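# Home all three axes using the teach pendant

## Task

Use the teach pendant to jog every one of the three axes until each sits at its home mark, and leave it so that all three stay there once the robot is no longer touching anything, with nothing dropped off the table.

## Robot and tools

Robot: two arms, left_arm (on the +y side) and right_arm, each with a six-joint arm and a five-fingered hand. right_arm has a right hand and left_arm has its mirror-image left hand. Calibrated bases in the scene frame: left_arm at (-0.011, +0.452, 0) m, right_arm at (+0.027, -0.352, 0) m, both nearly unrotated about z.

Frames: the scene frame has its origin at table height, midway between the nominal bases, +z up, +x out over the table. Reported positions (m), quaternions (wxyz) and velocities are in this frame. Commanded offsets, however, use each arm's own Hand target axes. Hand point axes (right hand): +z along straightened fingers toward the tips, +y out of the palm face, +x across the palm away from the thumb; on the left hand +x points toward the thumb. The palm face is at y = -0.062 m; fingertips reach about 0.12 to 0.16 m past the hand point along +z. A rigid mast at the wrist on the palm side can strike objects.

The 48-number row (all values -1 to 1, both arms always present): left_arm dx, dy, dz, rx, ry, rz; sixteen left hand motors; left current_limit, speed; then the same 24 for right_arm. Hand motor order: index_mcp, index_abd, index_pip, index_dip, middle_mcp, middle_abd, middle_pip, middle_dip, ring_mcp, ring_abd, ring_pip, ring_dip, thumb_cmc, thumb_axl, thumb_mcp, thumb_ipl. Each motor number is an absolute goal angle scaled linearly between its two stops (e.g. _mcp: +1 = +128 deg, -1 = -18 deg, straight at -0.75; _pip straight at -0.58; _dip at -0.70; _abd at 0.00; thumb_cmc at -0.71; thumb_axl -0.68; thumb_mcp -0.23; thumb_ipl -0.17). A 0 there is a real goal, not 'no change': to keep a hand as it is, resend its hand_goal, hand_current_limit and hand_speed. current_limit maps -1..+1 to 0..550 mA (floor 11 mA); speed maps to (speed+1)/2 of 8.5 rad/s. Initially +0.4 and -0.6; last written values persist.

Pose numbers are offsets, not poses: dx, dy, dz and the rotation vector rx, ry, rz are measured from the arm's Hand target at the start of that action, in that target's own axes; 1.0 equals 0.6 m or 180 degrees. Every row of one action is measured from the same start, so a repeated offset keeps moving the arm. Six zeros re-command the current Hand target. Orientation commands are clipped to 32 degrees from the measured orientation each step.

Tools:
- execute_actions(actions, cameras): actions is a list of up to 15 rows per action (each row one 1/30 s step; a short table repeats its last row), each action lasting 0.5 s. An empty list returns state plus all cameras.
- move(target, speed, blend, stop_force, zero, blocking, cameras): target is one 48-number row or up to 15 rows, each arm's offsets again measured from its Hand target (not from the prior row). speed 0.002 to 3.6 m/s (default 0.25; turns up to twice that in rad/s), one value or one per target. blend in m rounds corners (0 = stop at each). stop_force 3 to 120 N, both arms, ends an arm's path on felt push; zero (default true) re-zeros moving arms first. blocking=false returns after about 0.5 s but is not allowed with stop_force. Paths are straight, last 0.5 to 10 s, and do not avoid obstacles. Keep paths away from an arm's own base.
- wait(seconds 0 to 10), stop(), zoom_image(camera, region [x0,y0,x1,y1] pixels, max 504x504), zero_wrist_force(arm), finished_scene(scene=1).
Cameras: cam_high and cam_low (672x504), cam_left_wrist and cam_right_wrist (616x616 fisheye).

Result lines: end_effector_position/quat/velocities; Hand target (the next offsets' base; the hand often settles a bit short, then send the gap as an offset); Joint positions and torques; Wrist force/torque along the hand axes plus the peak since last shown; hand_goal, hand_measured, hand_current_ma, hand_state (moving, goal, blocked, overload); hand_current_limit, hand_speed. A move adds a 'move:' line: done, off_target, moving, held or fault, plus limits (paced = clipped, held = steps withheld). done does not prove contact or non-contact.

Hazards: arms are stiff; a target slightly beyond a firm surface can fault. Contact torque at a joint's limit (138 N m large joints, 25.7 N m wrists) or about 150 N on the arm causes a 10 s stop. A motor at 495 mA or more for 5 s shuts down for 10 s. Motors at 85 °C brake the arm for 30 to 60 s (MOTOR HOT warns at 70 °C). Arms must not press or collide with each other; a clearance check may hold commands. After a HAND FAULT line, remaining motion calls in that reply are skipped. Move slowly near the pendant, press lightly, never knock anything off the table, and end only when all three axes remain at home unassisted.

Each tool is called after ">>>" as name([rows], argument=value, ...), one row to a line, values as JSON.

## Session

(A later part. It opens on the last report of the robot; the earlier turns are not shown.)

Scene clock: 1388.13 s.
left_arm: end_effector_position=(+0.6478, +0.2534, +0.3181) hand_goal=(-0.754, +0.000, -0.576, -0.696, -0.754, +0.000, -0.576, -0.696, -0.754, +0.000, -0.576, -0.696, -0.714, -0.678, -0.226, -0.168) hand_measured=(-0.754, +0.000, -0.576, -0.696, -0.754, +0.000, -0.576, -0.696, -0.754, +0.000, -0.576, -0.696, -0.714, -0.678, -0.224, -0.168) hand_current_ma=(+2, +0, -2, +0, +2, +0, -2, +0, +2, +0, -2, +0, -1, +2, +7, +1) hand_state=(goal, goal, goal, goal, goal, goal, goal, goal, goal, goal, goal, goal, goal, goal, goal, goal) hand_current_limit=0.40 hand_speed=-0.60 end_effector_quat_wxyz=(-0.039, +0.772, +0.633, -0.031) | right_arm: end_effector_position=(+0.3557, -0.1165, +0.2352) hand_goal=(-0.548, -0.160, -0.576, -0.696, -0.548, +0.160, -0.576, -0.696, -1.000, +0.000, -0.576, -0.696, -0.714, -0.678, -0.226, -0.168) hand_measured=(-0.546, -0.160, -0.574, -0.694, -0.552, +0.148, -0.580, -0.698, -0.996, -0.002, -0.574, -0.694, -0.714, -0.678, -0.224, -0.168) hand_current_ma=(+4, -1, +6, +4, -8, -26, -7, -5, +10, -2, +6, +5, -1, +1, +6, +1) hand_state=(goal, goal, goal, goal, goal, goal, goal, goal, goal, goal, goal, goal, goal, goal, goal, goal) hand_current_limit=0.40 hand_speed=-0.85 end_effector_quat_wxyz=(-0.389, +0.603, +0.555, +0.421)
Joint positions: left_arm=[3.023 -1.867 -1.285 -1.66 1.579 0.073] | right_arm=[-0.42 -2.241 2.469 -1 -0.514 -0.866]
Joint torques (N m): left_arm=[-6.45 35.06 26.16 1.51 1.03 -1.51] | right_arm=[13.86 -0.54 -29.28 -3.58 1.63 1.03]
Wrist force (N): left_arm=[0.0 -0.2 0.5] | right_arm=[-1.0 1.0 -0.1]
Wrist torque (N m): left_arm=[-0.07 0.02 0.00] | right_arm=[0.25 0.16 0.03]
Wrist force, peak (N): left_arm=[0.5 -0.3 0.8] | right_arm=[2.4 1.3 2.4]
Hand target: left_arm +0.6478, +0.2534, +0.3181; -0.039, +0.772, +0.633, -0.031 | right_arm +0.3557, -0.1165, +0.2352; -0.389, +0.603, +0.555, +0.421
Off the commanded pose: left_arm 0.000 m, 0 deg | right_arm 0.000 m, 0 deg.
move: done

>>> move([
  [0,0,0,0,0,0,-0.754,0,-0.576,-0.696,-0.754,0,-0.576,-0.696,-0.754,0,-0.576,-0.696,-0.714,-0.678,-0.226,-0.168,0.4,-0.6,0.0745,0,0.0165,0,-0.1389,0,-0.548,-0.2,-0.576,-0.696,-0.548,0.2,-0.576,-0.696,-1,0,-0.576,-0.696,-0.714,-0.678,-0.226,-0.168,0.4,-0.85],
  [0,0,0,0,0,0,-0.754,0,-0.576,-0.696,-0.754,0,-0.576,-0.696,-0.754,0,-0.576,-0.696,-0.714,-0.678,-0.226,-0.168,0.4,-0.6,0.135,0,0.0629,0,-0.2778,0,-0.548,-0.2,-0.576,-0.696,-0.548,0.2,-0.576,-0.696,-1,0,-0.576,-0.696,-0.714,-0.678,-0.226,-0.168,0.4,-0.85],
  [0,0,0,0,0,0,-0.754,0,-0.576,-0.696,-0.754,0,-0.576,-0.696,-0.754,0,-0.576,-0.696,-0.714,-0.678,-0.226,-0.168,0.4,-0.6,0.165,0,0.1147,0,-0.389,0,-0.548,-0.2,-0.576,-0.696,-0.548,0.2,-0.576,-0.696,-1,0,-0.576,-0.696,-0.714,-0.678,-0.226,-0.168,0.4,-0.85],
  [0,0,0,0,0,0,-0.754,0,-0.576,-0.696,-0.754,0,-0.576,-0.696,-0.754,0,-0.576,-0.696,-0.714,-0.678,-0.226,-0.168,0.4,-0.6,0.165,-0.133,0.1147,0,-0.389,0,-0.548,-0.2,-0.576,-0.696,-0.548,0.2,-0.576,-0.696,-1,0,-0.576,-0.696,-0.714,-0.678,-0.226,-0.168,0.4,-0.85],
], speed=0.25, blend=[0.003,0.003,0,0], cameras=["cam_right_wrist"])

>>> zoom_image(camera="cam_right_wrist", region=[250, 40, 450, 220])

Scene clock: 1495.47 s.
left_arm: end_effector_position=(+0.6478, +0.2534, +0.3181) hand_goal=(-0.754, +0.000, -0.576, -0.696, -0.754, +0.000, -0.576, -0.696, -0.754, +0.000, -0.576, -0.696, -0.714, -0.678, -0.226, -0.168) hand_measured=(-0.754, +0.000, -0.576, -0.696, -0.754, +0.000, -0.576, -0.696, -0.754, +0.000, -0.576, -0.696, -0.714, -0.678, -0.224, -0.168) hand_current_ma=(+2, +0, -2, +0, +2, +0, -2, +0, +2, +0, -2, +0, -1, +2, +7, +1) hand_state=(goal, goal, goal, goal, goal, goal, goal, goal, goal, goal, goal, goal, goal, goal, goal, goal) hand_current_limit=0.40 hand_speed=-0.60 end_effector_quat_wxyz=(-0.039, +0.772, +0.633, -0.031) | right_arm: end_effector_position=(+0.2844, -0.0118, +0.3047) hand_goal=(-0.548, -0.200, -0.576, -0.696, -0.548, +0.200, -0.576, -0.696, -1.000, +0.000, -0.576, -0.696, -0.714, -0.678, -0.226, -0.168) hand_measured=(-0.548, -0.200, -0.574, -0.694, -0.550, +0.196, -0.578, -0.698, -0.996, -0.002, -0.574, -0.694, -0.714, -0.678, -0.224, -0.168) hand_current_ma=(-1, -1, +4, +4, -4, -8, -5, -5, +10, -2, +6, +5, -1, +1, +6, +1) hand_state=(goal, goal, goal, goal, goal, goal, goal, goal, goal, goal, goal, goal, goal, goal, goal, goal) hand_current_limit=0.40 hand_speed=-0.85 end_effector_quat_wxyz=(+0.000, +0.735, +0.678, -0.001)
Joint positions: left_arm=[3.023 -1.867 -1.285 -1.66 1.579 0.073] | right_arm=[0.842 -1.816 1.918 -1.672 -1.571 0.878]
Joint torques (N m): left_arm=[-6.57 34.69 25.79 1.42 1.1 -1.58] | right_arm=[11.01 -18.29 -29.12 -4.96 -1.88 1.35]
Wrist force (N): left_arm=[0.3 -0.3 0.3] | right_arm=[-1.4 0.4 1.0]
Wrist torque (N m): left_arm=[-0.06 -0.03 0.04] | right_arm=[0.02 0.00 0.16]
Wrist force, peak (N): left_arm=[0.3 -0.3 1.1] | right_arm=[-1.5 3.3 0.4]
Hand target: left_arm +0.6478, +0.2534, +0.3181; -0.039, +0.772, +0.633, -0.031 | right_arm +0.2843, -0.0118, +0.3048; +0.000, +0.735, +0.678, -0.001
Off the commanded pose: left_arm 0.000 m, 0 deg | right_arm 0.000 m, 0 deg.
move: done
camera_calibration:
cam_right_wrist: T_world_to_cam=[[0.560984, -0.826492, -0.0469921, -0.114915], [-0.514541, -0.392589, 0.762313, -0.140382], [-0.648494, -0.403466, -0.6455, 0.497595], [0, 0, 0, 1]] pos_world=[0.314921, 0.0506739, 0.422812]
Images, in order (width x height): cam_right_wrist 616x616.

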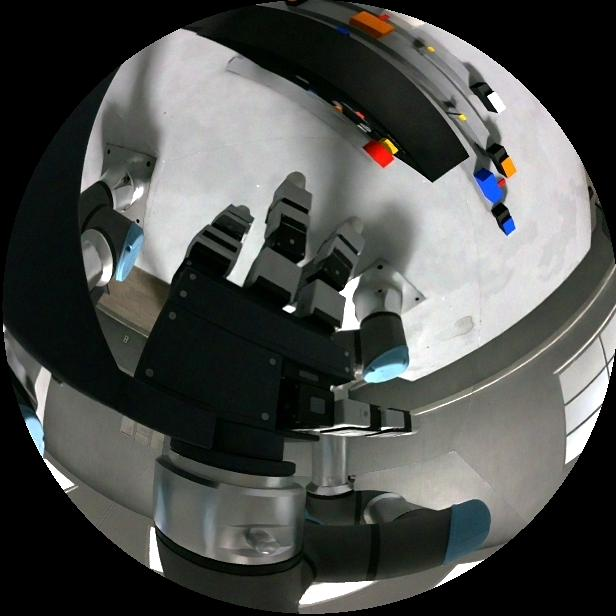

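Scaled by 2.520 from the camera's 616x616 image, which has a finer 880x880 frame.

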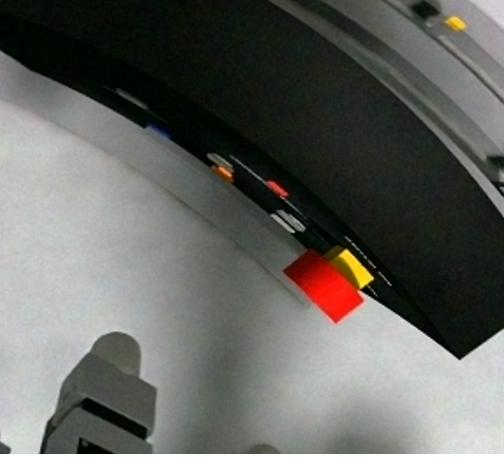

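>>> zoom_image(camera="cam_right_wrist", region=[330, 90, 410, 170])

Scaled by 6.300 from the camera's 616x616 image, which has a finer 880x880 frame.

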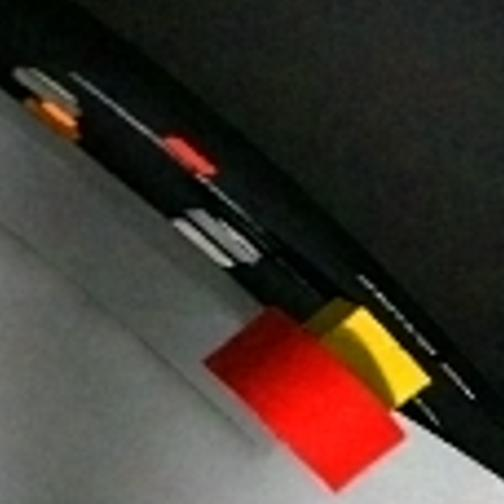

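>>> move([
  [0,0,0,0,0,0,-0.754,0,-0.576,-0.696,-0.754,0,-0.576,-0.696,-0.754,0,-0.576,-0.696,-0.714,-0.678,-0.226,-0.168,0.4,-0.6,0,0.026,0.1012,0,0,0,-0.753,-0.45,-0.576,-0.696,-0.753,0.45,-0.576,-0.696,-1,0.6,-0.576,-0.696,-0.714,-0.678,-0.226,-0.168,0.4,-0.6],
], speed=0.15)

>>> move([
  [0,0,0,0,0,0,-0.754,0,-0.576,-0.696,-0.754,0,-0.576,-0.696,-0.754,0,-0.576,-0.696,-0.714,-0.678,-0.226,-0.168,0.4,-0.6,0,0.157,0,0,0,0,-0.753,-0.45,-0.576,-0.696,-0.753,0.45,-0.576,-0.696,-1,0.6,-0.576,-0.696,-0.714,-0.678,-0.226,-0.168,0.4,-0.6],
], speed=0.06, stop_force=6, cameras=["cam_right_wrist"])

>>> zoom_image(camera="cam_right_wrist", region=[220, 100, 440, 320])

Scene clock: 1633.17 s.
left_arm: end_effector_position=(+0.6478, +0.2534, +0.3181) hand_goal=(-0.754, +0.000, -0.576, -0.696, -0.754, +0.000, -0.576, -0.696, -0.754, +0.000, -0.576, -0.696, -0.714, -0.678, -0.226, -0.168) hand_measured=(-0.754, +0.000, -0.576, -0.696, -0.754, +0.000, -0.576, -0.696, -0.754, +0.000, -0.576, -0.696, -0.714, -0.678, -0.224, -0.168) hand_current_ma=(+2, +0, -2, +0, +2, +0, -2, +0, +2, +0, -2, +0, -1, +2, +7, +1) hand_state=(goal, goal, goal, goal, goal, goal, goal, goal, goal, goal, goal, goal, goal, goal, goal, goal) hand_current_limit=0.40 hand_speed=-0.60 end_effector_quat_wxyz=(-0.039, +0.772, +0.633, -0.031) | right_arm: end_effector_position=(+0.2998, -0.0132, +0.2441) hand_goal=(-0.754, -0.450, -0.576, -0.696, -0.754, +0.450, -0.576, -0.696, -1.000, +0.600, -0.576, -0.696, -0.714, -0.678, -0.226, -0.168) hand_measured=(-0.750, -0.444, -0.574, -0.694, -0.750, +0.444, -0.578, -0.698, -0.996, +0.592, -0.574, -0.694, -0.714, -0.678, -0.224, -0.168) hand_current_ma=(+9, +13, +4, +4, +10, -14, -5, -5, +10, -16, +6, +5, -1, +1, +6, +1) hand_state=(goal, goal, goal, goal, goal, goal, goal, goal, goal, goal, goal, goal, goal, goal, goal, goal) hand_current_limit=0.40 hand_speed=-0.60 end_effector_quat_wxyz=(+0.000, +0.735, +0.678, -0.001)
Joint positions: left_arm=[3.023 -1.867 -1.285 -1.66 1.579 0.073] | right_arm=[0.812 -1.772 2.043 -1.84 -1.571 0.848]
Joint torques (N m): left_arm=[-6.02 35.1 26.3 1.55 1.04 -1.49] | right_arm=[14.83 -11.46 -19.08 -4.33 -1.12 0.93]
Wrist force (N): left_arm=[0.2 -0.1 0.7] | right_arm=[-1.4 0.2 0.5]
Wrist torque (N m): left_arm=[-0.08 -0.01 0.01] | right_arm=[0.05 0.01 0.13]
Wrist force, peak (N): left_arm=[0.1 -0.1 1.2] | right_arm=[-1.5 0.5 2.0]
Hand target: left_arm +0.6478, +0.2534, +0.3181; -0.039, +0.772, +0.633, -0.031 | right_arm +0.2997, -0.0131, +0.2440; +0.000, +0.735, +0.678, -0.001
Off the commanded pose: left_arm 0.000 m, 0 deg | right_arm 0.000 m, 0 deg.
move: done

Scene clock: 1635.87 s.
left_arm: end_effector_position=(+0.6478, +0.2534, +0.3181) hand_goal=(-0.754, +0.000, -0.576, -0.696, -0.754, +0.000, -0.576, -0.696, -0.754, +0.000, -0.576, -0.696, -0.714, -0.678, -0.226, -0.168) hand_measured=(-0.754, +0.000, -0.576, -0.696, -0.754, +0.000, -0.576, -0.696, -0.754, +0.000, -0.576, -0.696, -0.714, -0.678, -0.224, -0.168) hand_current_ma=(+2, +0, -2, +0, +2, +0, -2, +0, +2, +0, -2, +0, -1, +2, +7, +1) hand_state=(goal, goal, goal, goal, goal, goal, goal, goal, goal, goal, goal, goal, goal, goal, goal, goal) hand_current_limit=0.40 hand_speed=-0.60 end_effector_quat_wxyz=(-0.039, +0.772, +0.633, -0.031) | right_arm: end_effector_position=(+0.3868, -0.0202, +0.2439) hand_goal=(-0.754, -0.450, -0.576, -0.696, -0.754, +0.450, -0.576, -0.696, -1.000, +0.600, -0.576, -0.696, -0.714, -0.678, -0.226, -0.168) hand_measured=(-0.752, -0.444, -0.574, -0.694, -0.790, +0.446, -0.574, -0.698, -0.996, +0.594, -0.574, -0.694, -0.714, -0.678, -0.224, -0.168) hand_current_ma=(+7, +12, +4, +4, -132, -10, +5, -5, +10, -14, +6, +5, +0, +1, +6, +1) hand_state=(goal, goal, goal, goal, blocked, goal, goal, goal, goal, goal, goal, goal, goal, goal, goal, goal) hand_current_limit=0.40 hand_speed=-0.60 end_effector_quat_wxyz=(+0.000, +0.735, +0.678, -0.001)
Joint positions: left_arm=[3.023 -1.867 -1.285 -1.66 1.579 0.073] | right_arm=[0.665 -1.665 1.954 -1.859 -1.571 0.701]
Joint torques (N m): left_arm=[-6.01 35.39 26.19 1.46 1.11 -1.57] | right_arm=[-13.12 -11.25 -33.69 -0.73 -2.17 -1.01]
Wrist force (N): left_arm=[0.3 -0.1 0.6] | right_arm=[-1.3 -2.8 0.5]
Wrist torque (N m): left_arm=[-0.07 -0.02 0.03] | right_arm=[0.08 -0.02 0.06]
Wrist force, peak (N): left_arm=[0.3 -0.2 1.1] | right_arm=[-1.3 -8.0 -1.8]
Hand target: left_arm +0.6478, +0.2534, +0.3181; -0.039, +0.772, +0.633, -0.031 | right_arm +0.3868, -0.0202, +0.2439; +0.000, +0.735, +0.678, -0.001 (not the last commanded pose)
Off the commanded pose: left_arm 0.000 m, 0 deg | right_arm 0.007 m, 0 deg.
move: contact (right_arm)
camera_calibration:
cam_right_wrist: T_world_to_cam=[[0.560989, -0.826487, -0.0470268, -0.182232], [-0.514681, -0.392713, 0.762155, -0.0445595], [-0.648379, -0.403357, -0.645684, 0.521339], [0, 0, 0, 1]] pos_world=[0.417321, 0.0421746, 0.362012]
Images, in order (width x height): cam_right_wrist 616x616.

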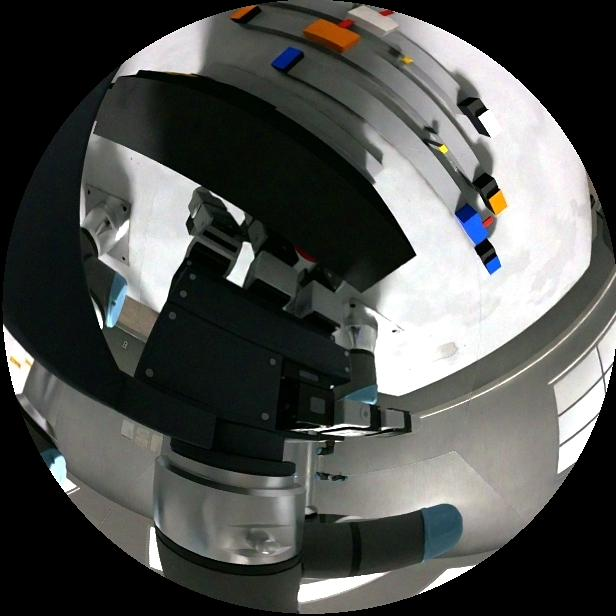

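Scaled by 2.291 from the camera's 616x616 image, which has a finer 880x880 frame.

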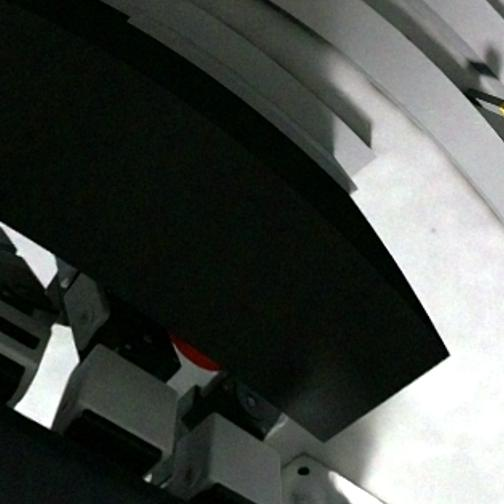

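>>> move([
  [0,0,0,0,0,0,-0.754,0,-0.576,-0.696,-0.754,0,-0.576,-0.696,-0.754,0,-0.576,-0.696,-0.714,-0.678,-0.226,-0.168,0.4,-0.6,0,-0.05,-0.01,0,0,0,-0.753,-0.6,-0.576,-0.696,-0.753,0.6,-0.576,-0.696,-1,0.8,-0.576,-0.696,-0.714,-0.678,-0.226,-0.168,0.4,-0.6],
], speed=0.15)

>>> move([
  [0,0,0,0,0,0,-0.754,0,-0.576,-0.696,-0.754,0,-0.576,-0.696,-0.754,0,-0.576,-0.696,-0.714,-0.678,-0.226,-0.168,0.4,-0.6,0,0.061,0,0,0,0,-0.753,-0.6,-0.576,-0.696,-0.753,0.6,-0.576,-0.696,-1,0.8,-0.576,-0.696,-0.714,-0.678,-0.226,-0.168,0.4,-0.6],
], speed=0.05, stop_force=6, cameras=["cam_right_wrist"])

>>> zoom_image(camera="cam_right_wrist", region=[200, 150, 420, 370])

Scene clock: 1659.17 s.
left_arm: end_effector_position=(+0.6478, +0.2534, +0.3181) hand_goal=(-0.754, +0.000, -0.576, -0.696, -0.754, +0.000, -0.576, -0.696, -0.754, +0.000, -0.576, -0.696, -0.714, -0.678, -0.226, -0.168) hand_measured=(-0.754, +0.000, -0.576, -0.696, -0.754, +0.000, -0.576, -0.696, -0.754, +0.000, -0.576, -0.696, -0.714, -0.678, -0.224, -0.168) hand_current_ma=(+2, +0, -2, +0, +2, +0, -2, +0, +2, +0, -2, +0, -1, +2, +7, +1) hand_state=(goal, goal, goal, goal, goal, goal, goal, goal, goal, goal, goal, goal, goal, goal, goal, goal) hand_current_limit=0.40 hand_speed=-0.60 end_effector_quat_wxyz=(-0.039, +0.772, +0.633, -0.031) | right_arm: end_effector_position=(+0.3567, -0.0178, +0.2498) hand_goal=(-0.754, -0.600, -0.576, -0.696, -0.754, +0.600, -0.576, -0.696, -1.000, +0.800, -0.576, -0.696, -0.714, -0.678, -0.226, -0.168) hand_measured=(-0.752, -0.592, -0.574, -0.694, -0.756, +0.592, -0.574, -0.698, -0.996, +0.792, -0.574, -0.694, -0.714, -0.678, -0.224, -0.168) hand_current_ma=(+7, +16, +4, +4, -2, -17, +5, -5, +10, -19, +6, +5, +0, +1, +6, +1) hand_state=(goal, goal, goal, goal, goal, goal, goal, goal, goal, goal, goal, goal, goal, goal, goal, goal) hand_current_limit=0.40 hand_speed=-0.60 end_effector_quat_wxyz=(+0.000, +0.735, +0.678, -0.001) end_effector_velocity=(+0.002, +0.001, +0.001) end_effector_angular_velocity=(+0.002, -0.004, +0.003)
Joint positions: left_arm=[3.023 -1.867 -1.285 -1.66 1.579 0.073] | right_arm=[0.711 -1.709 1.977 -1.837 -1.571 0.747]
Joint velocities: left_arm=[within noise] | right_arm=[-0.002 0.002 -0.003 -0.003 -0.001 -0.005]
Joint torques (N m): left_arm=[-5.44 36.2 26.37 1.5 1.08 -1.53] | right_arm=[-12.35 -8.76 -34.18 -5.12 1.65 -1.2]
Wrist force (N): left_arm=[0.2 -0.2 0.8] | right_arm=[-1.1 0.3 0.6]
Wrist torque (N m): left_arm=[-0.10 0.00 0.03] | right_arm=[0.07 -0.04 0.18]
Wrist force, peak (N): left_arm=[0.4 -0.5 1.0] | right_arm=[-1.8 -3.1 0.0]
Hand target: left_arm +0.6478, +0.2534, +0.3181; -0.039, +0.772, +0.633, -0.031 | right_arm +0.3569, -0.0178, +0.2500; +0.000, +0.735, +0.678, -0.001
Off the commanded pose: left_arm 0.000 m, 0 deg | right_arm 0.000 m, 0 deg.
move: done

Scene clock: 1660.97 s.
left_arm: end_effector_position=(+0.6478, +0.2534, +0.3181) hand_goal=(-0.754, +0.000, -0.576, -0.696, -0.754, +0.000, -0.576, -0.696, -0.754, +0.000, -0.576, -0.696, -0.714, -0.678, -0.226, -0.168) hand_measured=(-0.754, +0.000, -0.576, -0.696, -0.754, +0.000, -0.576, -0.696, -0.754, +0.000, -0.576, -0.696, -0.714, -0.678, -0.224, -0.168) hand_current_ma=(+2, +0, -2, +0, +2, +0, -2, +0, +2, +0, -2, +0, -1, +2, +7, +1) hand_state=(goal, goal, goal, goal, goal, goal, goal, goal, goal, goal, goal, goal, goal, goal, goal, goal) hand_current_limit=0.40 hand_speed=-0.60 end_effector_quat_wxyz=(-0.039, +0.772, +0.633, -0.031) | right_arm: end_effector_position=(+0.3934, -0.0208, +0.2499) hand_goal=(-0.754, -0.600, -0.576, -0.696, -0.754, +0.600, -0.576, -0.696, -1.000, +0.800, -0.576, -0.696, -0.714, -0.678, -0.226, -0.168) hand_measured=(-0.752, -0.592, -0.574, -0.694, -0.754, +0.592, -0.574, -0.698, -0.996, +0.792, -0.574, -0.694, -0.714, -0.678, -0.224, -0.168) hand_current_ma=(+7, +16, +4, +4, -2, -17, +5, -5, +10, -19, +6, +5, +0, +1, +6, +1) hand_state=(goal, goal, goal, goal, goal, goal, goal, goal, goal, goal, goal, goal, goal, goal, goal, goal) hand_current_limit=0.40 hand_speed=-0.60 end_effector_quat_wxyz=(+0.000, +0.735, +0.678, -0.001)
Joint positions: left_arm=[3.023 -1.867 -1.285 -1.66 1.579 0.073] | right_arm=[0.655 -1.66 1.934 -1.843 -1.571 0.691]
Joint torques (N m): left_arm=[-6.38 35.34 26.43 1.5 1.22 -1.46] | right_arm=[13.24 -23.53 -12.76 -0.26 -1.92 -0.58]
Wrist force (N): left_arm=[0.1 -0.4 0.9] | right_arm=[-1.3 0.3 0.3]
Wrist torque (N m): left_arm=[-0.13 0.01 0.02] | right_arm=[0.09 0.00 0.12]
Wrist force, peak (N): left_arm=[0.4 -0.4 0.9] | right_arm=[-1.7 0.3 0.4]
Hand target: left_arm +0.6478, +0.2534, +0.3181; -0.039, +0.772, +0.633, -0.031 | right_arm +0.3933, -0.0208, +0.2499; +0.000, +0.735, +0.678, -0.001
Off the commanded pose: left_arm 0.000 m, 0 deg | right_arm 0.000 m, 0 deg.
move: done
camera_calibration:
cam_right_wrist: T_world_to_cam=[[0.560989, -0.826487, -0.0470268, -0.186065], [-0.514681, -0.392713, 0.762155, -0.0459319], [-0.648379, -0.403357, -0.645684, 0.529291], [0, 0, 0, 1]] pos_world=[0.423921, 0.0416746, 0.368012]
Images, in order (width x height): cam_right_wrist 616x616.

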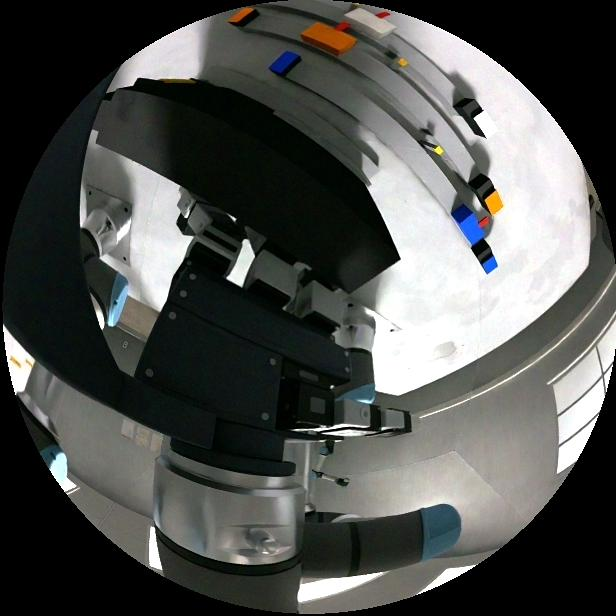

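Scaled by 2.291 from the camera's 616x616 image, which has a finer 880x880 frame.

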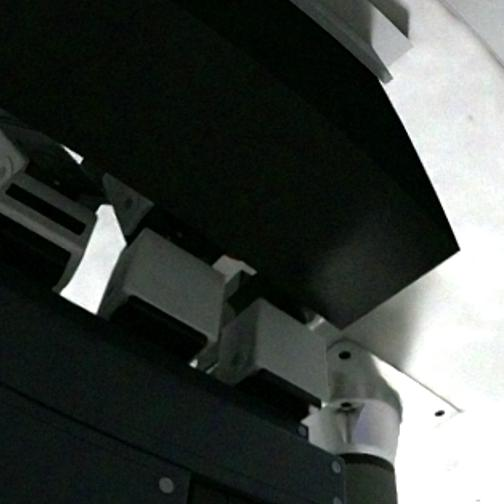

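>>> move([
  [0,0,0,0,0,0,-0.754,0,-0.576,-0.696,-0.754,0,-0.576,-0.696,-0.754,0,-0.576,-0.696,-0.714,-0.678,-0.226,-0.168,0.4,-0.6,0,0,0,0,0,0,-0.753,0.2,-0.576,-0.696,-0.753,-0.2,-0.576,-0.696,-1,0.8,-0.576,-0.696,-0.714,-0.678,-0.226,-0.168,0.74,-0.9],
], speed=0.05)

Scene clock: 1667.73 s.
left_arm: end_effector_position=(+0.6478, +0.2534, +0.3181) hand_goal=(-0.754, +0.000, -0.576, -0.696, -0.754, +0.000, -0.576, -0.696, -0.754, +0.000, -0.576, -0.696, -0.714, -0.678, -0.226, -0.168) hand_measured=(-0.754, +0.000, -0.576, -0.696, -0.754, +0.000, -0.576, -0.696, -0.754, +0.000, -0.576, -0.696, -0.714, -0.678, -0.224, -0.168) hand_current_ma=(+2, +0, -2, +0, +2, +0, -2, +0, +2, +0, -2, +0, -1, +2, +7, +1) hand_state=(goal, goal, goal, goal, goal, goal, goal, goal, goal, goal, goal, goal, goal, goal, goal, goal) hand_current_limit=0.40 hand_speed=-0.60 end_effector_quat_wxyz=(-0.039, +0.772, +0.633, -0.031) | right_arm: end_effector_position=(+0.3933, -0.0208, +0.2499) hand_goal=(-0.754, +0.200, -0.576, -0.696, -0.754, -0.200, -0.576, -0.696, -1.000, +0.800, -0.576, -0.696, -0.714, -0.678, -0.226, -0.168) hand_measured=(-0.752, -0.278, -0.576, -0.694, -0.754, +0.352, -0.576, -0.698, -0.996, +0.792, -0.574, -0.694, -0.714, -0.678, -0.224, -0.168) hand_current_ma=(+7, -479, +0, +4, +1, +478, +1, -5, +10, -19, +6, +5, +0, +1, +6, +1) hand_state=(goal, blocked, goal, goal, goal, blocked, goal, goal, goal, goal, goal, goal, goal, goal, goal, goal) hand_current_limit=0.74 hand_speed=-0.90 end_effector_quat_wxyz=(+0.000, +0.735, +0.678, -0.001)
Joint positions: left_arm=[3.023 -1.867 -1.285 -1.66 1.579 0.073] | right_arm=[0.655 -1.66 1.934 -1.843 -1.571 0.691]
Joint torques (N m): left_arm=[-6.71 35.3 25.98 1.44 1.18 -1.55] | right_arm=[8.15 -23.82 -12.68 -0.25 -1.91 -0.89]
Wrist force (N): left_arm=[0.2 -0.1 0.6] | right_arm=[3.1 0.1 -1.2]
Wrist torque (N m): left_arm=[-0.05 -0.01 0.02] | right_arm=[0.20 0.23 0.53]
Wrist force, peak (N): left_arm=[0.2 -0.1 1.1] | right_arm=[6.2 0.6 -0.2]
Hand target: left_arm +0.6478, +0.2534, +0.3181; -0.039, +0.772, +0.633, -0.031 | right_arm +0.3933, -0.0208, +0.2499; +0.000, +0.735, +0.678, -0.001
Off the commanded pose: left_arm 0.000 m, 0 deg | right_arm 0.000 m, 0 deg.
move: done

>>> move([
  [0,0,0,0,0,0,-0.754,0,-0.576,-0.696,-0.754,0,-0.576,-0.696,-0.754,0,-0.576,-0.696,-0.714,-0.678,-0.226,-0.168,0.4,-0.6,0.002,0,0,0,0,0,-0.753,0.2,-0.576,-0.696,-0.753,-0.2,-0.576,-0.696,-1,0.8,-0.576,-0.696,-0.714,-0.678,-0.226,-0.168,0.77,-0.9],
  [0,0,0,0,0,0,-0.754,0,-0.576,-0.696,-0.754,0,-0.576,-0.696,-0.754,0,-0.576,-0.696,-0.714,-0.678,-0.226,-0.168,0.4,-0.6,-0.0193,0,0.0033,0,0.0833,0,-0.753,0.2,-0.576,-0.696,-0.753,-0.2,-0.576,-0.696,-1,0.8,-0.576,-0.696,-0.714,-0.678,-0.226,-0.168,0.77,-0.9],
  [0,0,0,0,0,0,-0.754,0,-0.576,-0.696,-0.754,0,-0.576,-0.696,-0.754,0,-0.576,-0.696,-0.714,-0.678,-0.226,-0.168,0.4,-0.6,-0.0395,0,0.0122,0,0.1667,0,-0.753,0.2,-0.576,-0.696,-0.753,-0.2,-0.576,-0.696,-1,0.8,-0.576,-0.696,-0.714,-0.678,-0.226,-0.168,0.77,-0.9],
], speed=0.1, blend=0.002, cameras=["cam_right_wrist"])

>>> zoom_image(camera="cam_right_wrist", region=[200, 130, 420, 350])

Scene clock: 1692.97 s.
left_arm: end_effector_position=(+0.6478, +0.2534, +0.3181) hand_goal=(-0.754, +0.000, -0.576, -0.696, -0.754, +0.000, -0.576, -0.696, -0.754, +0.000, -0.576, -0.696, -0.714, -0.678, -0.226, -0.168) hand_measured=(-0.754, +0.000, -0.576, -0.696, -0.754, +0.000, -0.576, -0.696, -0.754, +0.000, -0.576, -0.696, -0.714, -0.678, -0.224, -0.168) hand_current_ma=(+2, +0, -2, +0, +2, +0, -2, +0, +2, +0, -2, +0, -1, +2, +7, +1) hand_state=(goal, goal, goal, goal, goal, goal, goal, goal, goal, goal, goal, goal, goal, goal, goal, goal) hand_current_limit=0.40 hand_speed=-0.60 end_effector_quat_wxyz=(-0.039, +0.772, +0.633, -0.031) | right_arm: end_effector_position=(+0.3914, -0.0445, +0.2426) hand_goal=(-0.754, +0.200, -0.576, -0.696, -0.754, -0.200, -0.576, -0.696, -1.000, +0.800, -0.576, -0.696, -0.714, -0.678, -0.226, -0.168) hand_measured=(-0.752, -0.276, -0.574, -0.694, -0.756, +0.340, -0.576, -0.698, -0.996, +0.792, -0.574, -0.694, -0.714, -0.678, -0.224, -0.168) hand_current_ma=(+4, -487, +2, +4, -3, +487, +1, -5, +10, -18, +6, +5, +0, +1, +6, +1) hand_state=(goal, blocked, goal, goal, goal, blocked, goal, goal, goal, goal, goal, goal, goal, goal, goal, goal) hand_current_limit=0.77 hand_speed=-0.90 end_effector_quat_wxyz=(-0.175, +0.710, +0.655, +0.190)
Joint positions: left_arm=[3.023 -1.867 -1.285 -1.66 1.579 0.073] | right_arm=[0.333 -1.917 2.254 -2.111 -1.086 0.42]
Joint torques (N m): left_arm=[-6.21 34.64 26.51 1.4 1.14 -1.51] | right_arm=[9.66 -2.54 -29.75 0.35 0.21 0.44]
Wrist force (N): left_arm=[0.2 -0.4 0.8] | right_arm=[1.7 -1.5 -4.4]
Wrist torque (N m): left_arm=[-0.13 0.00 0.02] | right_arm=[0.38 0.11 0.31]
Wrist force, peak (N): left_arm=[0.4 -0.1 1.1] | right_arm=[-6.6 -1.3 -11.5]
Hand target: left_arm +0.6478, +0.2534, +0.3181; -0.039, +0.772, +0.633, -0.031 | right_arm +0.3914, -0.0444, +0.2426; -0.176, +0.710, +0.655, +0.190
Off the commanded pose: left_arm 0.000 m, 0 deg | right_arm 0.000 m, 0 deg.
move: done; blend cut to 0 m at target 1
camera_calibration:
cam_right_wrist: T_world_to_cam=[[0.570773, -0.699531, -0.429971, -0.110183], [-0.541298, -0.71431, 0.443574, 0.0227719], [-0.617426, -0.0204376, -0.786363, 0.552855], [0, 0, 0, 1]] pos_world=[0.416563, -0.0495111, 0.377268]
Images, in order (width x height): cam_right_wrist 616x616.

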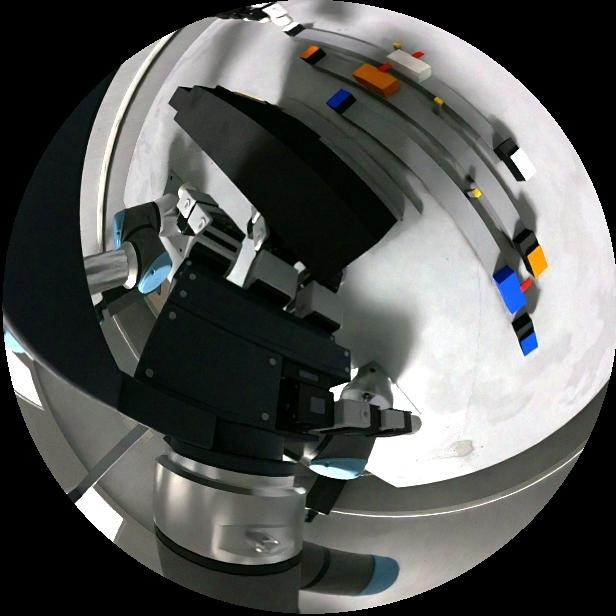

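Scaled by 2.291 from the camera's 616x616 image, which has a finer 880x880 frame.

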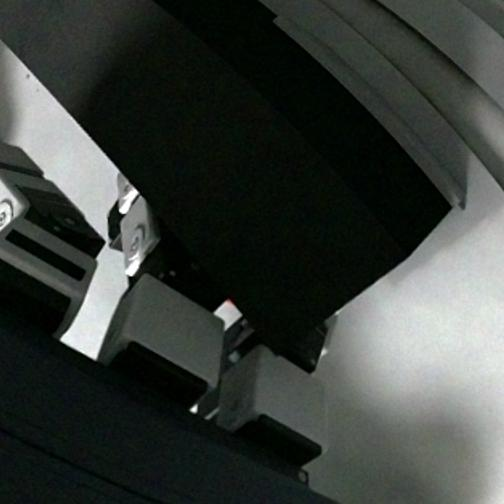

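>>> move([
  [0,0,0,0,0,0,-0.754,0,-0.576,-0.696,-0.754,0,-0.576,-0.696,-0.754,0,-0.576,-0.696,-0.714,-0.678,-0.226,-0.168,0.4,-0.6,-0.0218,0,0.0034,0,0.0833,0,-0.753,0.2,-0.576,-0.696,-0.753,-0.2,-0.576,-0.696,-1,0.8,-0.576,-0.696,-0.714,-0.678,-0.226,-0.168,0.77,-0.9],
  [0,0,0,0,0,0,-0.754,0,-0.576,-0.696,-0.754,0,-0.576,-0.696,-0.754,0,-0.576,-0.696,-0.714,-0.678,-0.226,-0.168,0.4,-0.6,-0.042,0,0.0122,0,0.1667,0,-0.753,0.2,-0.576,-0.696,-0.753,-0.2,-0.576,-0.696,-1,0.8,-0.576,-0.696,-0.714,-0.678,-0.226,-0.168,0.77,-0.9],
], speed=0.1, blend=0.002, cameras=["cam_right_wrist"])

>>> zoom_image(camera="cam_right_wrist", region=[200, 130, 420, 350])

Scene clock: 1712.57 s.
left_arm: end_effector_position=(+0.6478, +0.2534, +0.3181) hand_goal=(-0.754, +0.000, -0.576, -0.696, -0.754, +0.000, -0.576, -0.696, -0.754, +0.000, -0.576, -0.696, -0.714, -0.678, -0.226, -0.168) hand_measured=(-0.754, +0.000, -0.576, -0.696, -0.754, +0.000, -0.576, -0.696, -0.754, +0.000, -0.576, -0.696, -0.714, -0.678, -0.224, -0.168) hand_current_ma=(+2, +0, -2, +0, +2, +0, -2, +0, +2, +0, -2, +0, -1, +2, +7, +1) hand_state=(goal, goal, goal, goal, goal, goal, goal, goal, goal, goal, goal, goal, goal, goal, goal, goal) hand_current_limit=0.40 hand_speed=-0.60 end_effector_quat_wxyz=(-0.039, +0.772, +0.633, -0.031) | right_arm: end_effector_position=(+0.3899, -0.0626, +0.2237) hand_goal=(-0.754, +0.200, -0.576, -0.696, -0.754, -0.200, -0.576, -0.696, -1.000, +0.800, -0.576, -0.696, -0.714, -0.678, -0.226, -0.168) hand_measured=(-0.752, -0.252, -0.572, -0.694, -0.756, +0.340, -0.578, -0.698, -0.996, +0.792, -0.574, -0.694, -0.714, -0.678, -0.224, -0.168) hand_current_ma=(+2, -487, +9, +4, -6, +487, -5, -5, +10, -18, +6, +5, +0, +1, +6, +1) hand_state=(goal, blocked, goal, goal, goal, blocked, goal, goal, goal, goal, goal, goal, goal, goal, goal, goal) hand_current_limit=0.77 hand_speed=-0.90 end_effector_quat_wxyz=(-0.339, +0.637, +0.587, +0.367)
Joint positions: left_arm=[3.023 -1.867 -1.285 -1.66 1.579 0.073] | right_arm=[-0.047 -2.052 2.525 -2.025 -0.525 -0.022]
Joint torques (N m): left_arm=[-6.69 34.97 27.26 1.51 1.18 -1.55] | right_arm=[13.02 9.01 -26.27 -4.09 -0.43 0.07]
Wrist force (N): left_arm=[0.0 0.0 0.9] | right_arm=[7.1 -1.7 -8.9]
Wrist torque (N m): left_arm=[-0.07 0.02 0.00] | right_arm=[0.84 0.38 0.65]
Wrist force, peak (N): left_arm=[0.3 -0.6 1.1] | right_arm=[5.4 -2.4 -12.0]
Hand target: left_arm +0.6478, +0.2534, +0.3181; -0.039, +0.772, +0.633, -0.031 | right_arm +0.3899, -0.0625, +0.2237; -0.339, +0.637, +0.587, +0.367
Off the commanded pose: left_arm 0.000 m, 0 deg | right_arm 0.000 m, 0 deg.
move: done
camera_calibration:
cam_right_wrist: T_world_to_cam=[[0.594899, -0.39861, -0.698001, -0.060778], [-0.55153, -0.834132, 0.0062879, 0.111684], [-0.584731, 0.381228, -0.716069, 0.533368], [0, 0, 0, 1]] pos_world=[0.409631, -0.134402, 0.338803]
Images, in order (width x height): cam_right_wrist 616x616.

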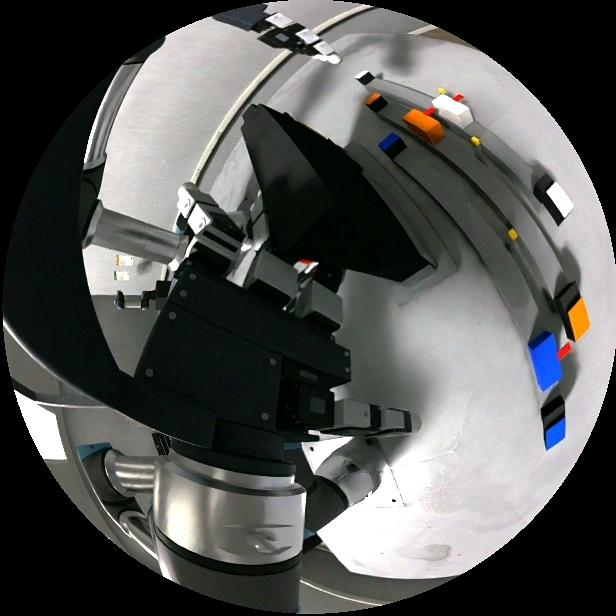

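Scaled by 2.291 from the camera's 616x616 image, which has a finer 880x880 frame.

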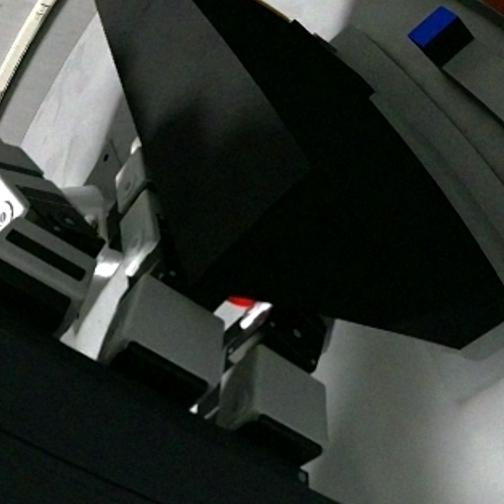

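>>> move([
  [0,0,0,0,0,0,-0.754,0,-0.576,-0.696,-0.754,0,-0.576,-0.696,-0.754,0,-0.576,-0.696,-0.714,-0.678,-0.226,-0.168,0.4,-0.6,0,0,0,0,0,0,-0.753,-0.6,-0.576,-0.696,-0.753,0.6,-0.576,-0.696,-1,0.8,-0.576,-0.696,-0.714,-0.678,-0.226,-0.168,0.4,-0.8],
], speed=0.05, cameras=["cam_right_wrist"])

>>> zoom_image(camera="cam_right_wrist", region=[260, 220, 360, 320])

Scene clock: 1729.27 s.
left_arm: end_effector_position=(+0.6478, +0.2534, +0.3181) hand_goal=(-0.754, +0.000, -0.576, -0.696, -0.754, +0.000, -0.576, -0.696, -0.754, +0.000, -0.576, -0.696, -0.714, -0.678, -0.226, -0.168) hand_measured=(-0.754, +0.000, -0.576, -0.696, -0.754, +0.000, -0.576, -0.696, -0.754, +0.000, -0.576, -0.696, -0.714, -0.678, -0.224, -0.168) hand_current_ma=(+2, +0, -2, +0, +2, +0, -2, +0, +2, +0, -2, +0, -1, +2, +7, +1) hand_state=(goal, goal, goal, goal, goal, goal, goal, goal, goal, goal, goal, goal, goal, goal, goal, goal) hand_current_limit=0.40 hand_speed=-0.60 end_effector_quat_wxyz=(-0.039, +0.772, +0.633, -0.031) | right_arm: end_effector_position=(+0.3899, -0.0625, +0.2237) hand_goal=(-0.754, -0.600, -0.576, -0.696, -0.754, +0.600, -0.576, -0.696, -1.000, +0.800, -0.576, -0.696, -0.714, -0.678, -0.226, -0.168) hand_measured=(-0.752, -0.598, -0.572, -0.694, -0.756, +0.588, -0.578, -0.698, -0.996, +0.792, -0.574, -0.694, -0.714, -0.678, -0.224, -0.168) hand_current_ma=(+2, +2, +7, +4, -2, -27, -5, -5, +10, -18, +6, +5, +0, +1, +6, +1) hand_state=(goal, goal, goal, goal, goal, goal, goal, goal, goal, goal, goal, goal, goal, goal, goal, goal) hand_current_limit=0.40 hand_speed=-0.80 end_effector_quat_wxyz=(-0.339, +0.637, +0.587, +0.367)
Joint positions: left_arm=[3.023 -1.867 -1.285 -1.66 1.579 0.073] | right_arm=[-0.047 -2.052 2.525 -2.025 -0.525 -0.022]
Joint torques (N m): left_arm=[-6.69 34.79 27.04 1.31 0.98 -1.6] | right_arm=[10.41 1.05 -23.79 -4.47 0.78 1.11]
Wrist force (N): left_arm=[0.4 -0.2 0.9] | right_arm=[-0.8 0.6 -0.5]
Wrist torque (N m): left_arm=[-0.11 -0.03 0.04] | right_arm=[0.24 0.11 0.05]
Wrist force, peak (N): left_arm=[0.3 -0.6 1.1] | right_arm=[7.1 -1.3 -9.5]
Hand target: left_arm +0.6478, +0.2534, +0.3181; -0.039, +0.772, +0.633, -0.031 | right_arm +0.3899, -0.0625, +0.2237; -0.339, +0.637, +0.587, +0.367
Off the commanded pose: left_arm 0.000 m, 0 deg | right_arm 0.000 m, 0 deg.
move: done
camera_calibration:
cam_right_wrist: T_world_to_cam=[[0.595064, -0.398361, -0.698002, -0.0607709], [-0.551352, -0.83425, 0.0060792, 0.111749], [-0.58473, 0.381228, -0.71607, 0.53333], [0, 0, 0, 1]] pos_world=[0.40963, -0.134302, 0.338804]
Images, in order (width x height): cam_right_wrist 616x616.

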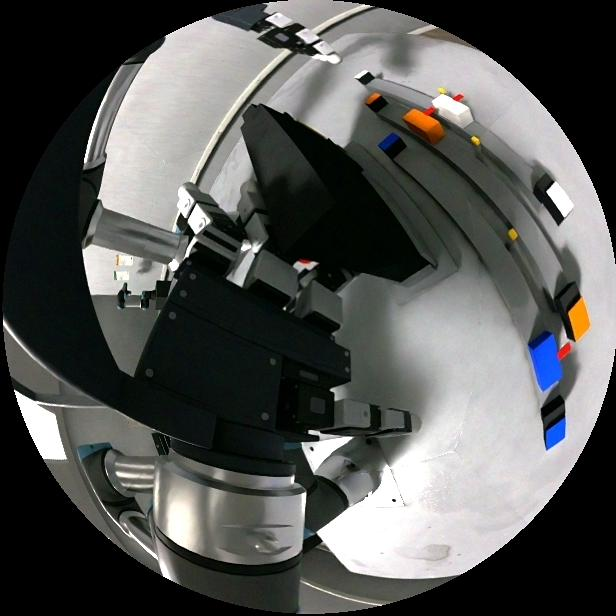

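Scaled by 5.040 from the camera's 616x616 image, which has a finer 880x880 frame.

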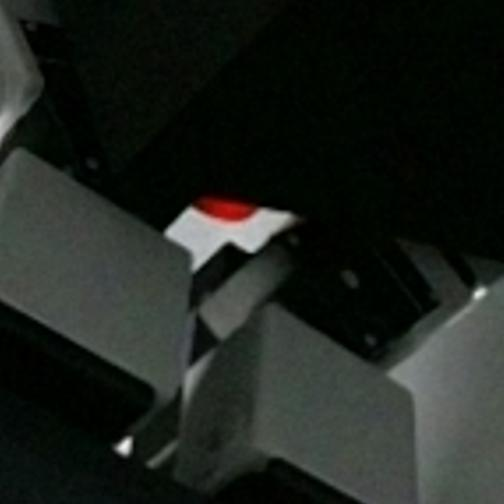

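>>> move([
  [0,0,0,0,0,0,-0.754,0,-0.576,-0.696,-0.754,0,-0.576,-0.696,-0.754,0,-0.576,-0.696,-0.714,-0.678,-0.226,-0.168,0.4,-0.6,0.0422,0,0.0113,0,-0.1667,0,-0.753,-0.6,-0.576,-0.696,-0.753,0.6,-0.576,-0.696,-1,0.8,-0.576,-0.696,-0.714,-0.678,-0.226,-0.168,0.4,-0.8],
  [0,0,0,0,0,0,-0.754,0,-0.576,-0.696,-0.754,0,-0.576,-0.696,-0.754,0,-0.576,-0.696,-0.714,-0.678,-0.226,-0.168,0.4,-0.6,0.0737,0,0.0407,0,-0.3333,0,-0.753,-0.6,-0.576,-0.696,-0.753,0.6,-0.576,-0.696,-1,0.8,-0.576,-0.696,-0.714,-0.678,-0.226,-0.168,0.4,-0.8],
  [0,0,0,0,0,0,-0.754,0,-0.576,-0.696,-0.754,0,-0.576,-0.696,-0.754,0,-0.576,-0.696,-0.714,-0.678,-0.226,-0.168,0.4,-0.6,0.0737,-0.15,0.0407,0,-0.3333,0,-0.753,-0.6,-0.576,-0.696,-0.753,0.6,-0.576,-0.696,-1,0.8,-0.576,-0.696,-0.714,-0.678,-0.226,-0.168,0.4,-0.8],
  [0,0,0,0,0,0,-0.754,0,-0.576,-0.696,-0.754,0,-0.576,-0.696,-0.754,0,-0.576,-0.696,-0.714,-0.678,-0.226,-0.168,0.4,-0.6,0.1603,-0.3,-0.0093,0,-0.3333,0,-0.753,-0.2,-0.576,-0.696,-0.753,0.2,-0.576,-0.696,-1,0,-0.576,-0.696,-0.714,-0.678,-0.226,-0.168,0.4,-0.8],
], speed=0.25, blend=[0.002,0,0.02,0], cameras=["cam_right_wrist"])

>>> zoom_image(camera="cam_right_wrist", region=[320, 60, 480, 220])

Scene clock: 1757.30 s.
left_arm: end_effector_position=(+0.6478, +0.2534, +0.3181) hand_goal=(-0.754, +0.000, -0.576, -0.696, -0.754, +0.000, -0.576, -0.696, -0.754, +0.000, -0.576, -0.696, -0.714, -0.678, -0.226, -0.168) hand_measured=(-0.754, +0.000, -0.576, -0.696, -0.754, +0.000, -0.576, -0.696, -0.754, +0.000, -0.576, -0.696, -0.714, -0.678, -0.224, -0.168) hand_current_ma=(+2, +0, -2, +0, +2, +0, -2, +0, +2, +0, -2, +0, -1, +2, +7, +1) hand_state=(goal, goal, goal, goal, goal, goal, goal, goal, goal, goal, goal, goal, goal, goal, goal, goal) hand_current_limit=0.40 hand_speed=-0.60 end_effector_quat_wxyz=(-0.039, +0.772, +0.633, -0.031) | right_arm: end_effector_position=(+0.2141, -0.0048, +0.3099) hand_goal=(-0.754, -0.200, -0.576, -0.696, -0.754, +0.200, -0.576, -0.696, -1.000, +0.000, -0.576, -0.696, -0.714, -0.678, -0.226, -0.168) hand_measured=(-0.752, -0.202, -0.574, -0.694, -0.754, +0.202, -0.578, -0.698, -0.996, +0.002, -0.574, -0.694, -0.714, -0.678, -0.224, -0.168) hand_current_ma=(+3, -3, +5, +4, +1, +3, -4, -5, +10, +5, +6, +5, +0, +1, +6, +1) hand_state=(goal, goal, goal, goal, goal, goal, goal, goal, goal, goal, goal, goal, goal, goal, goal, goal) hand_current_limit=0.40 hand_speed=-0.80 end_effector_quat_wxyz=(+0.000, +0.735, +0.678, -0.001)
Joint positions: left_arm=[3.023 -1.867 -1.285 -1.66 1.579 0.073] | right_arm=[0.997 -1.865 1.94 -1.645 -1.57 1.033]
Joint torques (N m): left_arm=[-6.4 34.92 27.24 1.3 1.12 -1.41] | right_arm=[13.97 -15.64 -33.64 0.07 -1.9 1.22]
Wrist force (N): left_arm=[0.2 -0.1 0.8] | right_arm=[-1.6 0.0 0.6]
Wrist torque (N m): left_arm=[-0.09 0.00 0.02] | right_arm=[0.00 0.07 0.12]
Wrist force, peak (N): left_arm=[0.3 -0.4 1.2] | right_arm=[-1.5 3.2 0.2]
Hand target: left_arm +0.6478, +0.2534, +0.3181; -0.039, +0.772, +0.633, -0.031 | right_arm +0.2141, -0.0048, +0.3099; +0.000, +0.735, +0.678, -0.001
Off the commanded pose: left_arm 0.000 m, 0 deg | right_arm 0.000 m, 0 deg.
move: done
camera_calibration:
cam_right_wrist: T_world_to_cam=[[0.560975, -0.826482, -0.047264, -0.0693805], [-0.514683, -0.392921, 0.762047, -0.177626], [-0.648389, -0.403163, -0.645795, 0.4584], [0, 0, 0, 1]] pos_world=[0.244721, 0.0576757, 0.428113]
Images, in order (width x height): cam_right_wrist 616x616.

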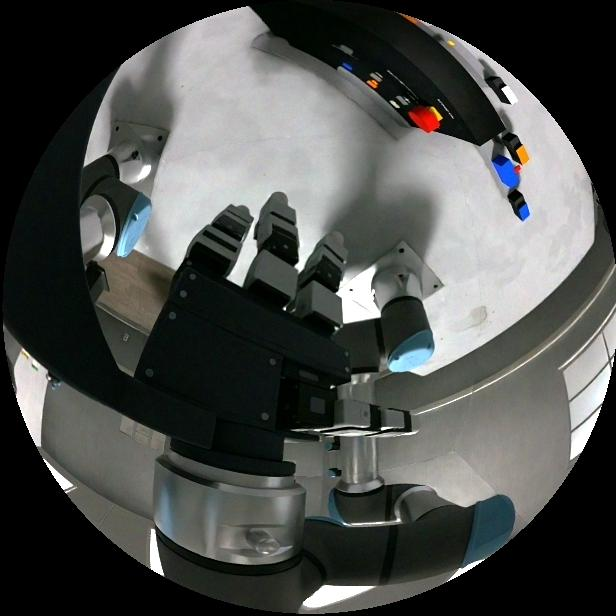

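Scaled by 3.150 from the camera's 616x616 image, which has a finer 880x880 frame.

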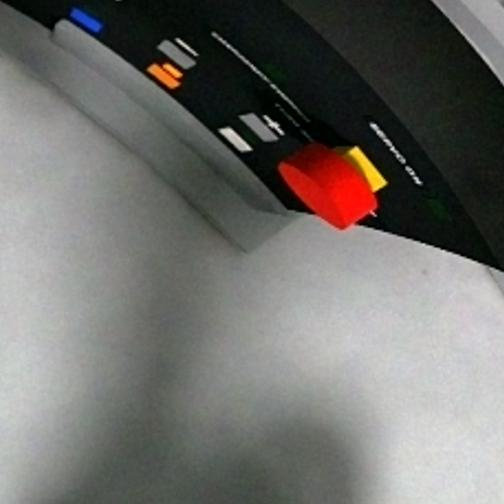

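>>> zoom_image(camera="cam_right_wrist", region=[320, 30, 450, 130])

Scaled by 3.877 from the camera's 616x616 image, which has a finer 880x880 frame.

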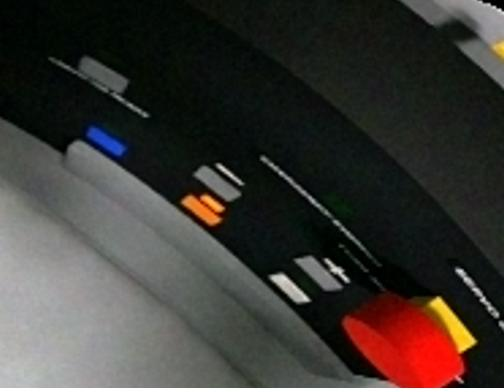

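>>> move([
  [-0.0631,-0.0318,0.0331,-0.004,0.048,0.963,-0.754,0,-0.576,-0.696,-0.754,0,-0.576,-0.696,-0.754,0,-0.576,-0.696,-0.714,-0.678,-0.226,-0.168,0.4,-0.6,0.2333,0.0322,0.2023,0,0,0,0.2055,0,-0.576,-0.696,0.42,0,0.66,0.17,0.42,0,0.66,0.17,-0.714,-0.678,-0.226,-0.168,0.4,-0.7],
], speed=0.3, cameras=["all"])

Scene clock: 1857.57 s.
left_arm: end_effector_position=(+0.6198, +0.2204, +0.3002) hand_goal=(-0.754, +0.000, -0.576, -0.696, -0.754, +0.000, -0.576, -0.696, -0.754, +0.000, -0.576, -0.696, -0.714, -0.678, -0.226, -0.168) hand_measured=(-0.754, +0.000, -0.576, -0.696, -0.754, +0.000, -0.576, -0.696, -0.754, +0.000, -0.576, -0.696, -0.714, -0.678, -0.224, -0.168) hand_current_ma=(+2, +0, -2, +0, +2, +0, -2, +0, +2, +0, -2, +0, -1, +2, +7, +1) hand_state=(goal, goal, goal, goal, goal, goal, goal, goal, goal, goal, goal, goal, goal, goal, goal, goal) hand_current_limit=0.40 hand_speed=-0.60 end_effector_quat_wxyz=(+0.001, +0.677, -0.736, +0.000) | right_arm: end_effector_position=(+0.2446, +0.1332, +0.1885) hand_goal=(+0.206, +0.000, -0.576, -0.696, +0.420, +0.000, +0.660, +0.170, +0.420, +0.000, +0.660, +0.170, -0.714, -0.678, -0.226, -0.168) hand_measured=(+0.188, -0.002, -0.576, -0.694, +0.402, +0.002, +0.656, +0.168, +0.404, +0.002, +0.658, +0.168, -0.714, -0.678, -0.224, -0.168) hand_current_ma=(-54, -5, +1, +4, -53, +5, -8, -5, -47, +5, -6, -4, +0, +1, +6, +1) hand_state=(goal, goal, goal, goal, goal, goal, goal, goal, goal, goal, goal, goal, goal, goal, goal, goal) hand_current_limit=0.40 hand_speed=-0.70 end_effector_quat_wxyz=(+0.000, +0.735, +0.678, -0.001)
Joint positions: left_arm=[3.035 -2.189 -0.899 -1.625 1.569 3.113] | right_arm=[1.106 -1.43 1.864 -2.004 -1.57 1.142]
Joint torques (N m): left_arm=[5.91 56.36 11.42 4.19 1.35 1.63] | right_arm=[-0.79 -31.24 -11.4 -0.2 1.18 -0.97]
Wrist force (N): left_arm=[-0.1 0.0 0.9] | right_arm=[-1.4 0.4 0.4]
Wrist torque (N m): left_arm=[-0.07 0.06 0.04] | right_arm=[0.22 0.07 0.09]
Wrist force, peak (N): left_arm=[0.4 -0.3 1.3] | right_arm=[-1.8 -0.1 1.1]
Hand target: left_arm +0.6198, +0.2204, +0.3002; +0.001, +0.676, -0.736, +0.000 | right_arm +0.2446, +0.1331, +0.1884; +0.000, +0.735, +0.678, -0.001
Off the commanded pose: left_arm 0.000 m, 0 deg | right_arm 0.000 m, 0 deg.
move: done
camera_calibration:
cam_left_wrist: T_world_to_cam=[[0.721102, 0.691885, -0.0361562, -0.616657], [0.476835, -0.457757, 0.750391, -0.47803], [0.502633, -0.558349, -0.660005, 0.135384], [0, 0, 0, 1]] pos_world=[0.604566, 0.283426, 0.425768]
cam_right_wrist: T_world_to_cam=[[0.561066, -0.826413, -0.0473902, 0.0217959], [-0.514637, -0.393092, 0.761989, -0.0151687], [-0.648347, -0.403138, -0.645853, 0.455245], [0, 0, 0, 1]] pos_world=[0.275121, 0.195576, 0.306613]

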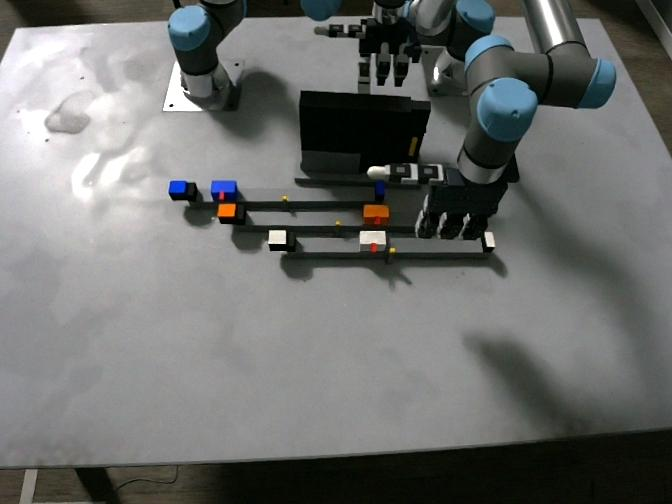

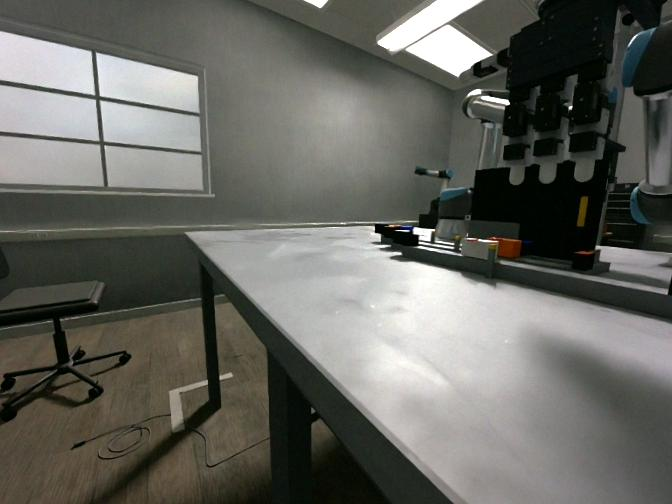

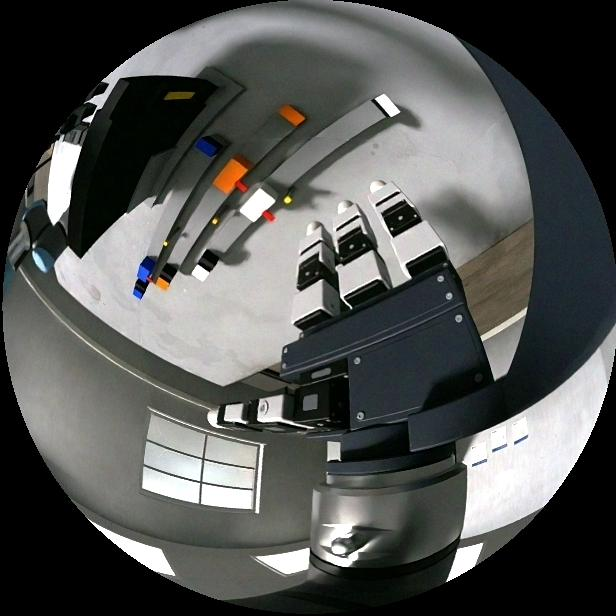

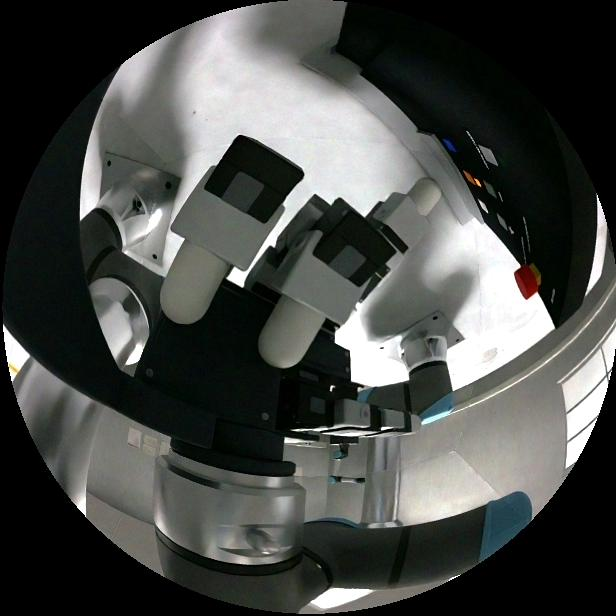

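>>> zoom_image(camera="cam_right_wrist", region=[360, 80, 560, 320])

>>> zoom_image(camera="cam_left_wrist", region=[60, 50, 260, 270])

>>> zoom_image(camera="cam_high", region=[290, 80, 440, 200])

Scaled by 2.100 from the camera's 616x616 image, which has a finer 880x880 frame.

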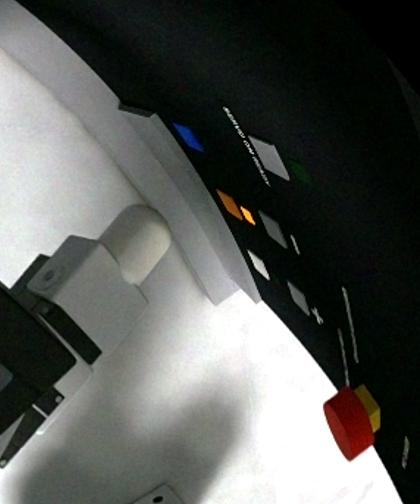

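Scaled by 2.291 from the camera's 616x616 image, which has a finer 880x880 frame.

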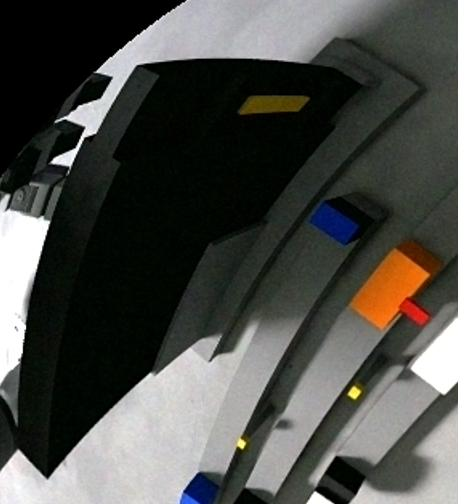

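Scaled by 3.360.

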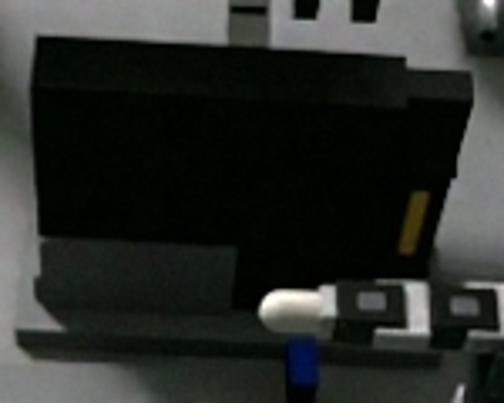

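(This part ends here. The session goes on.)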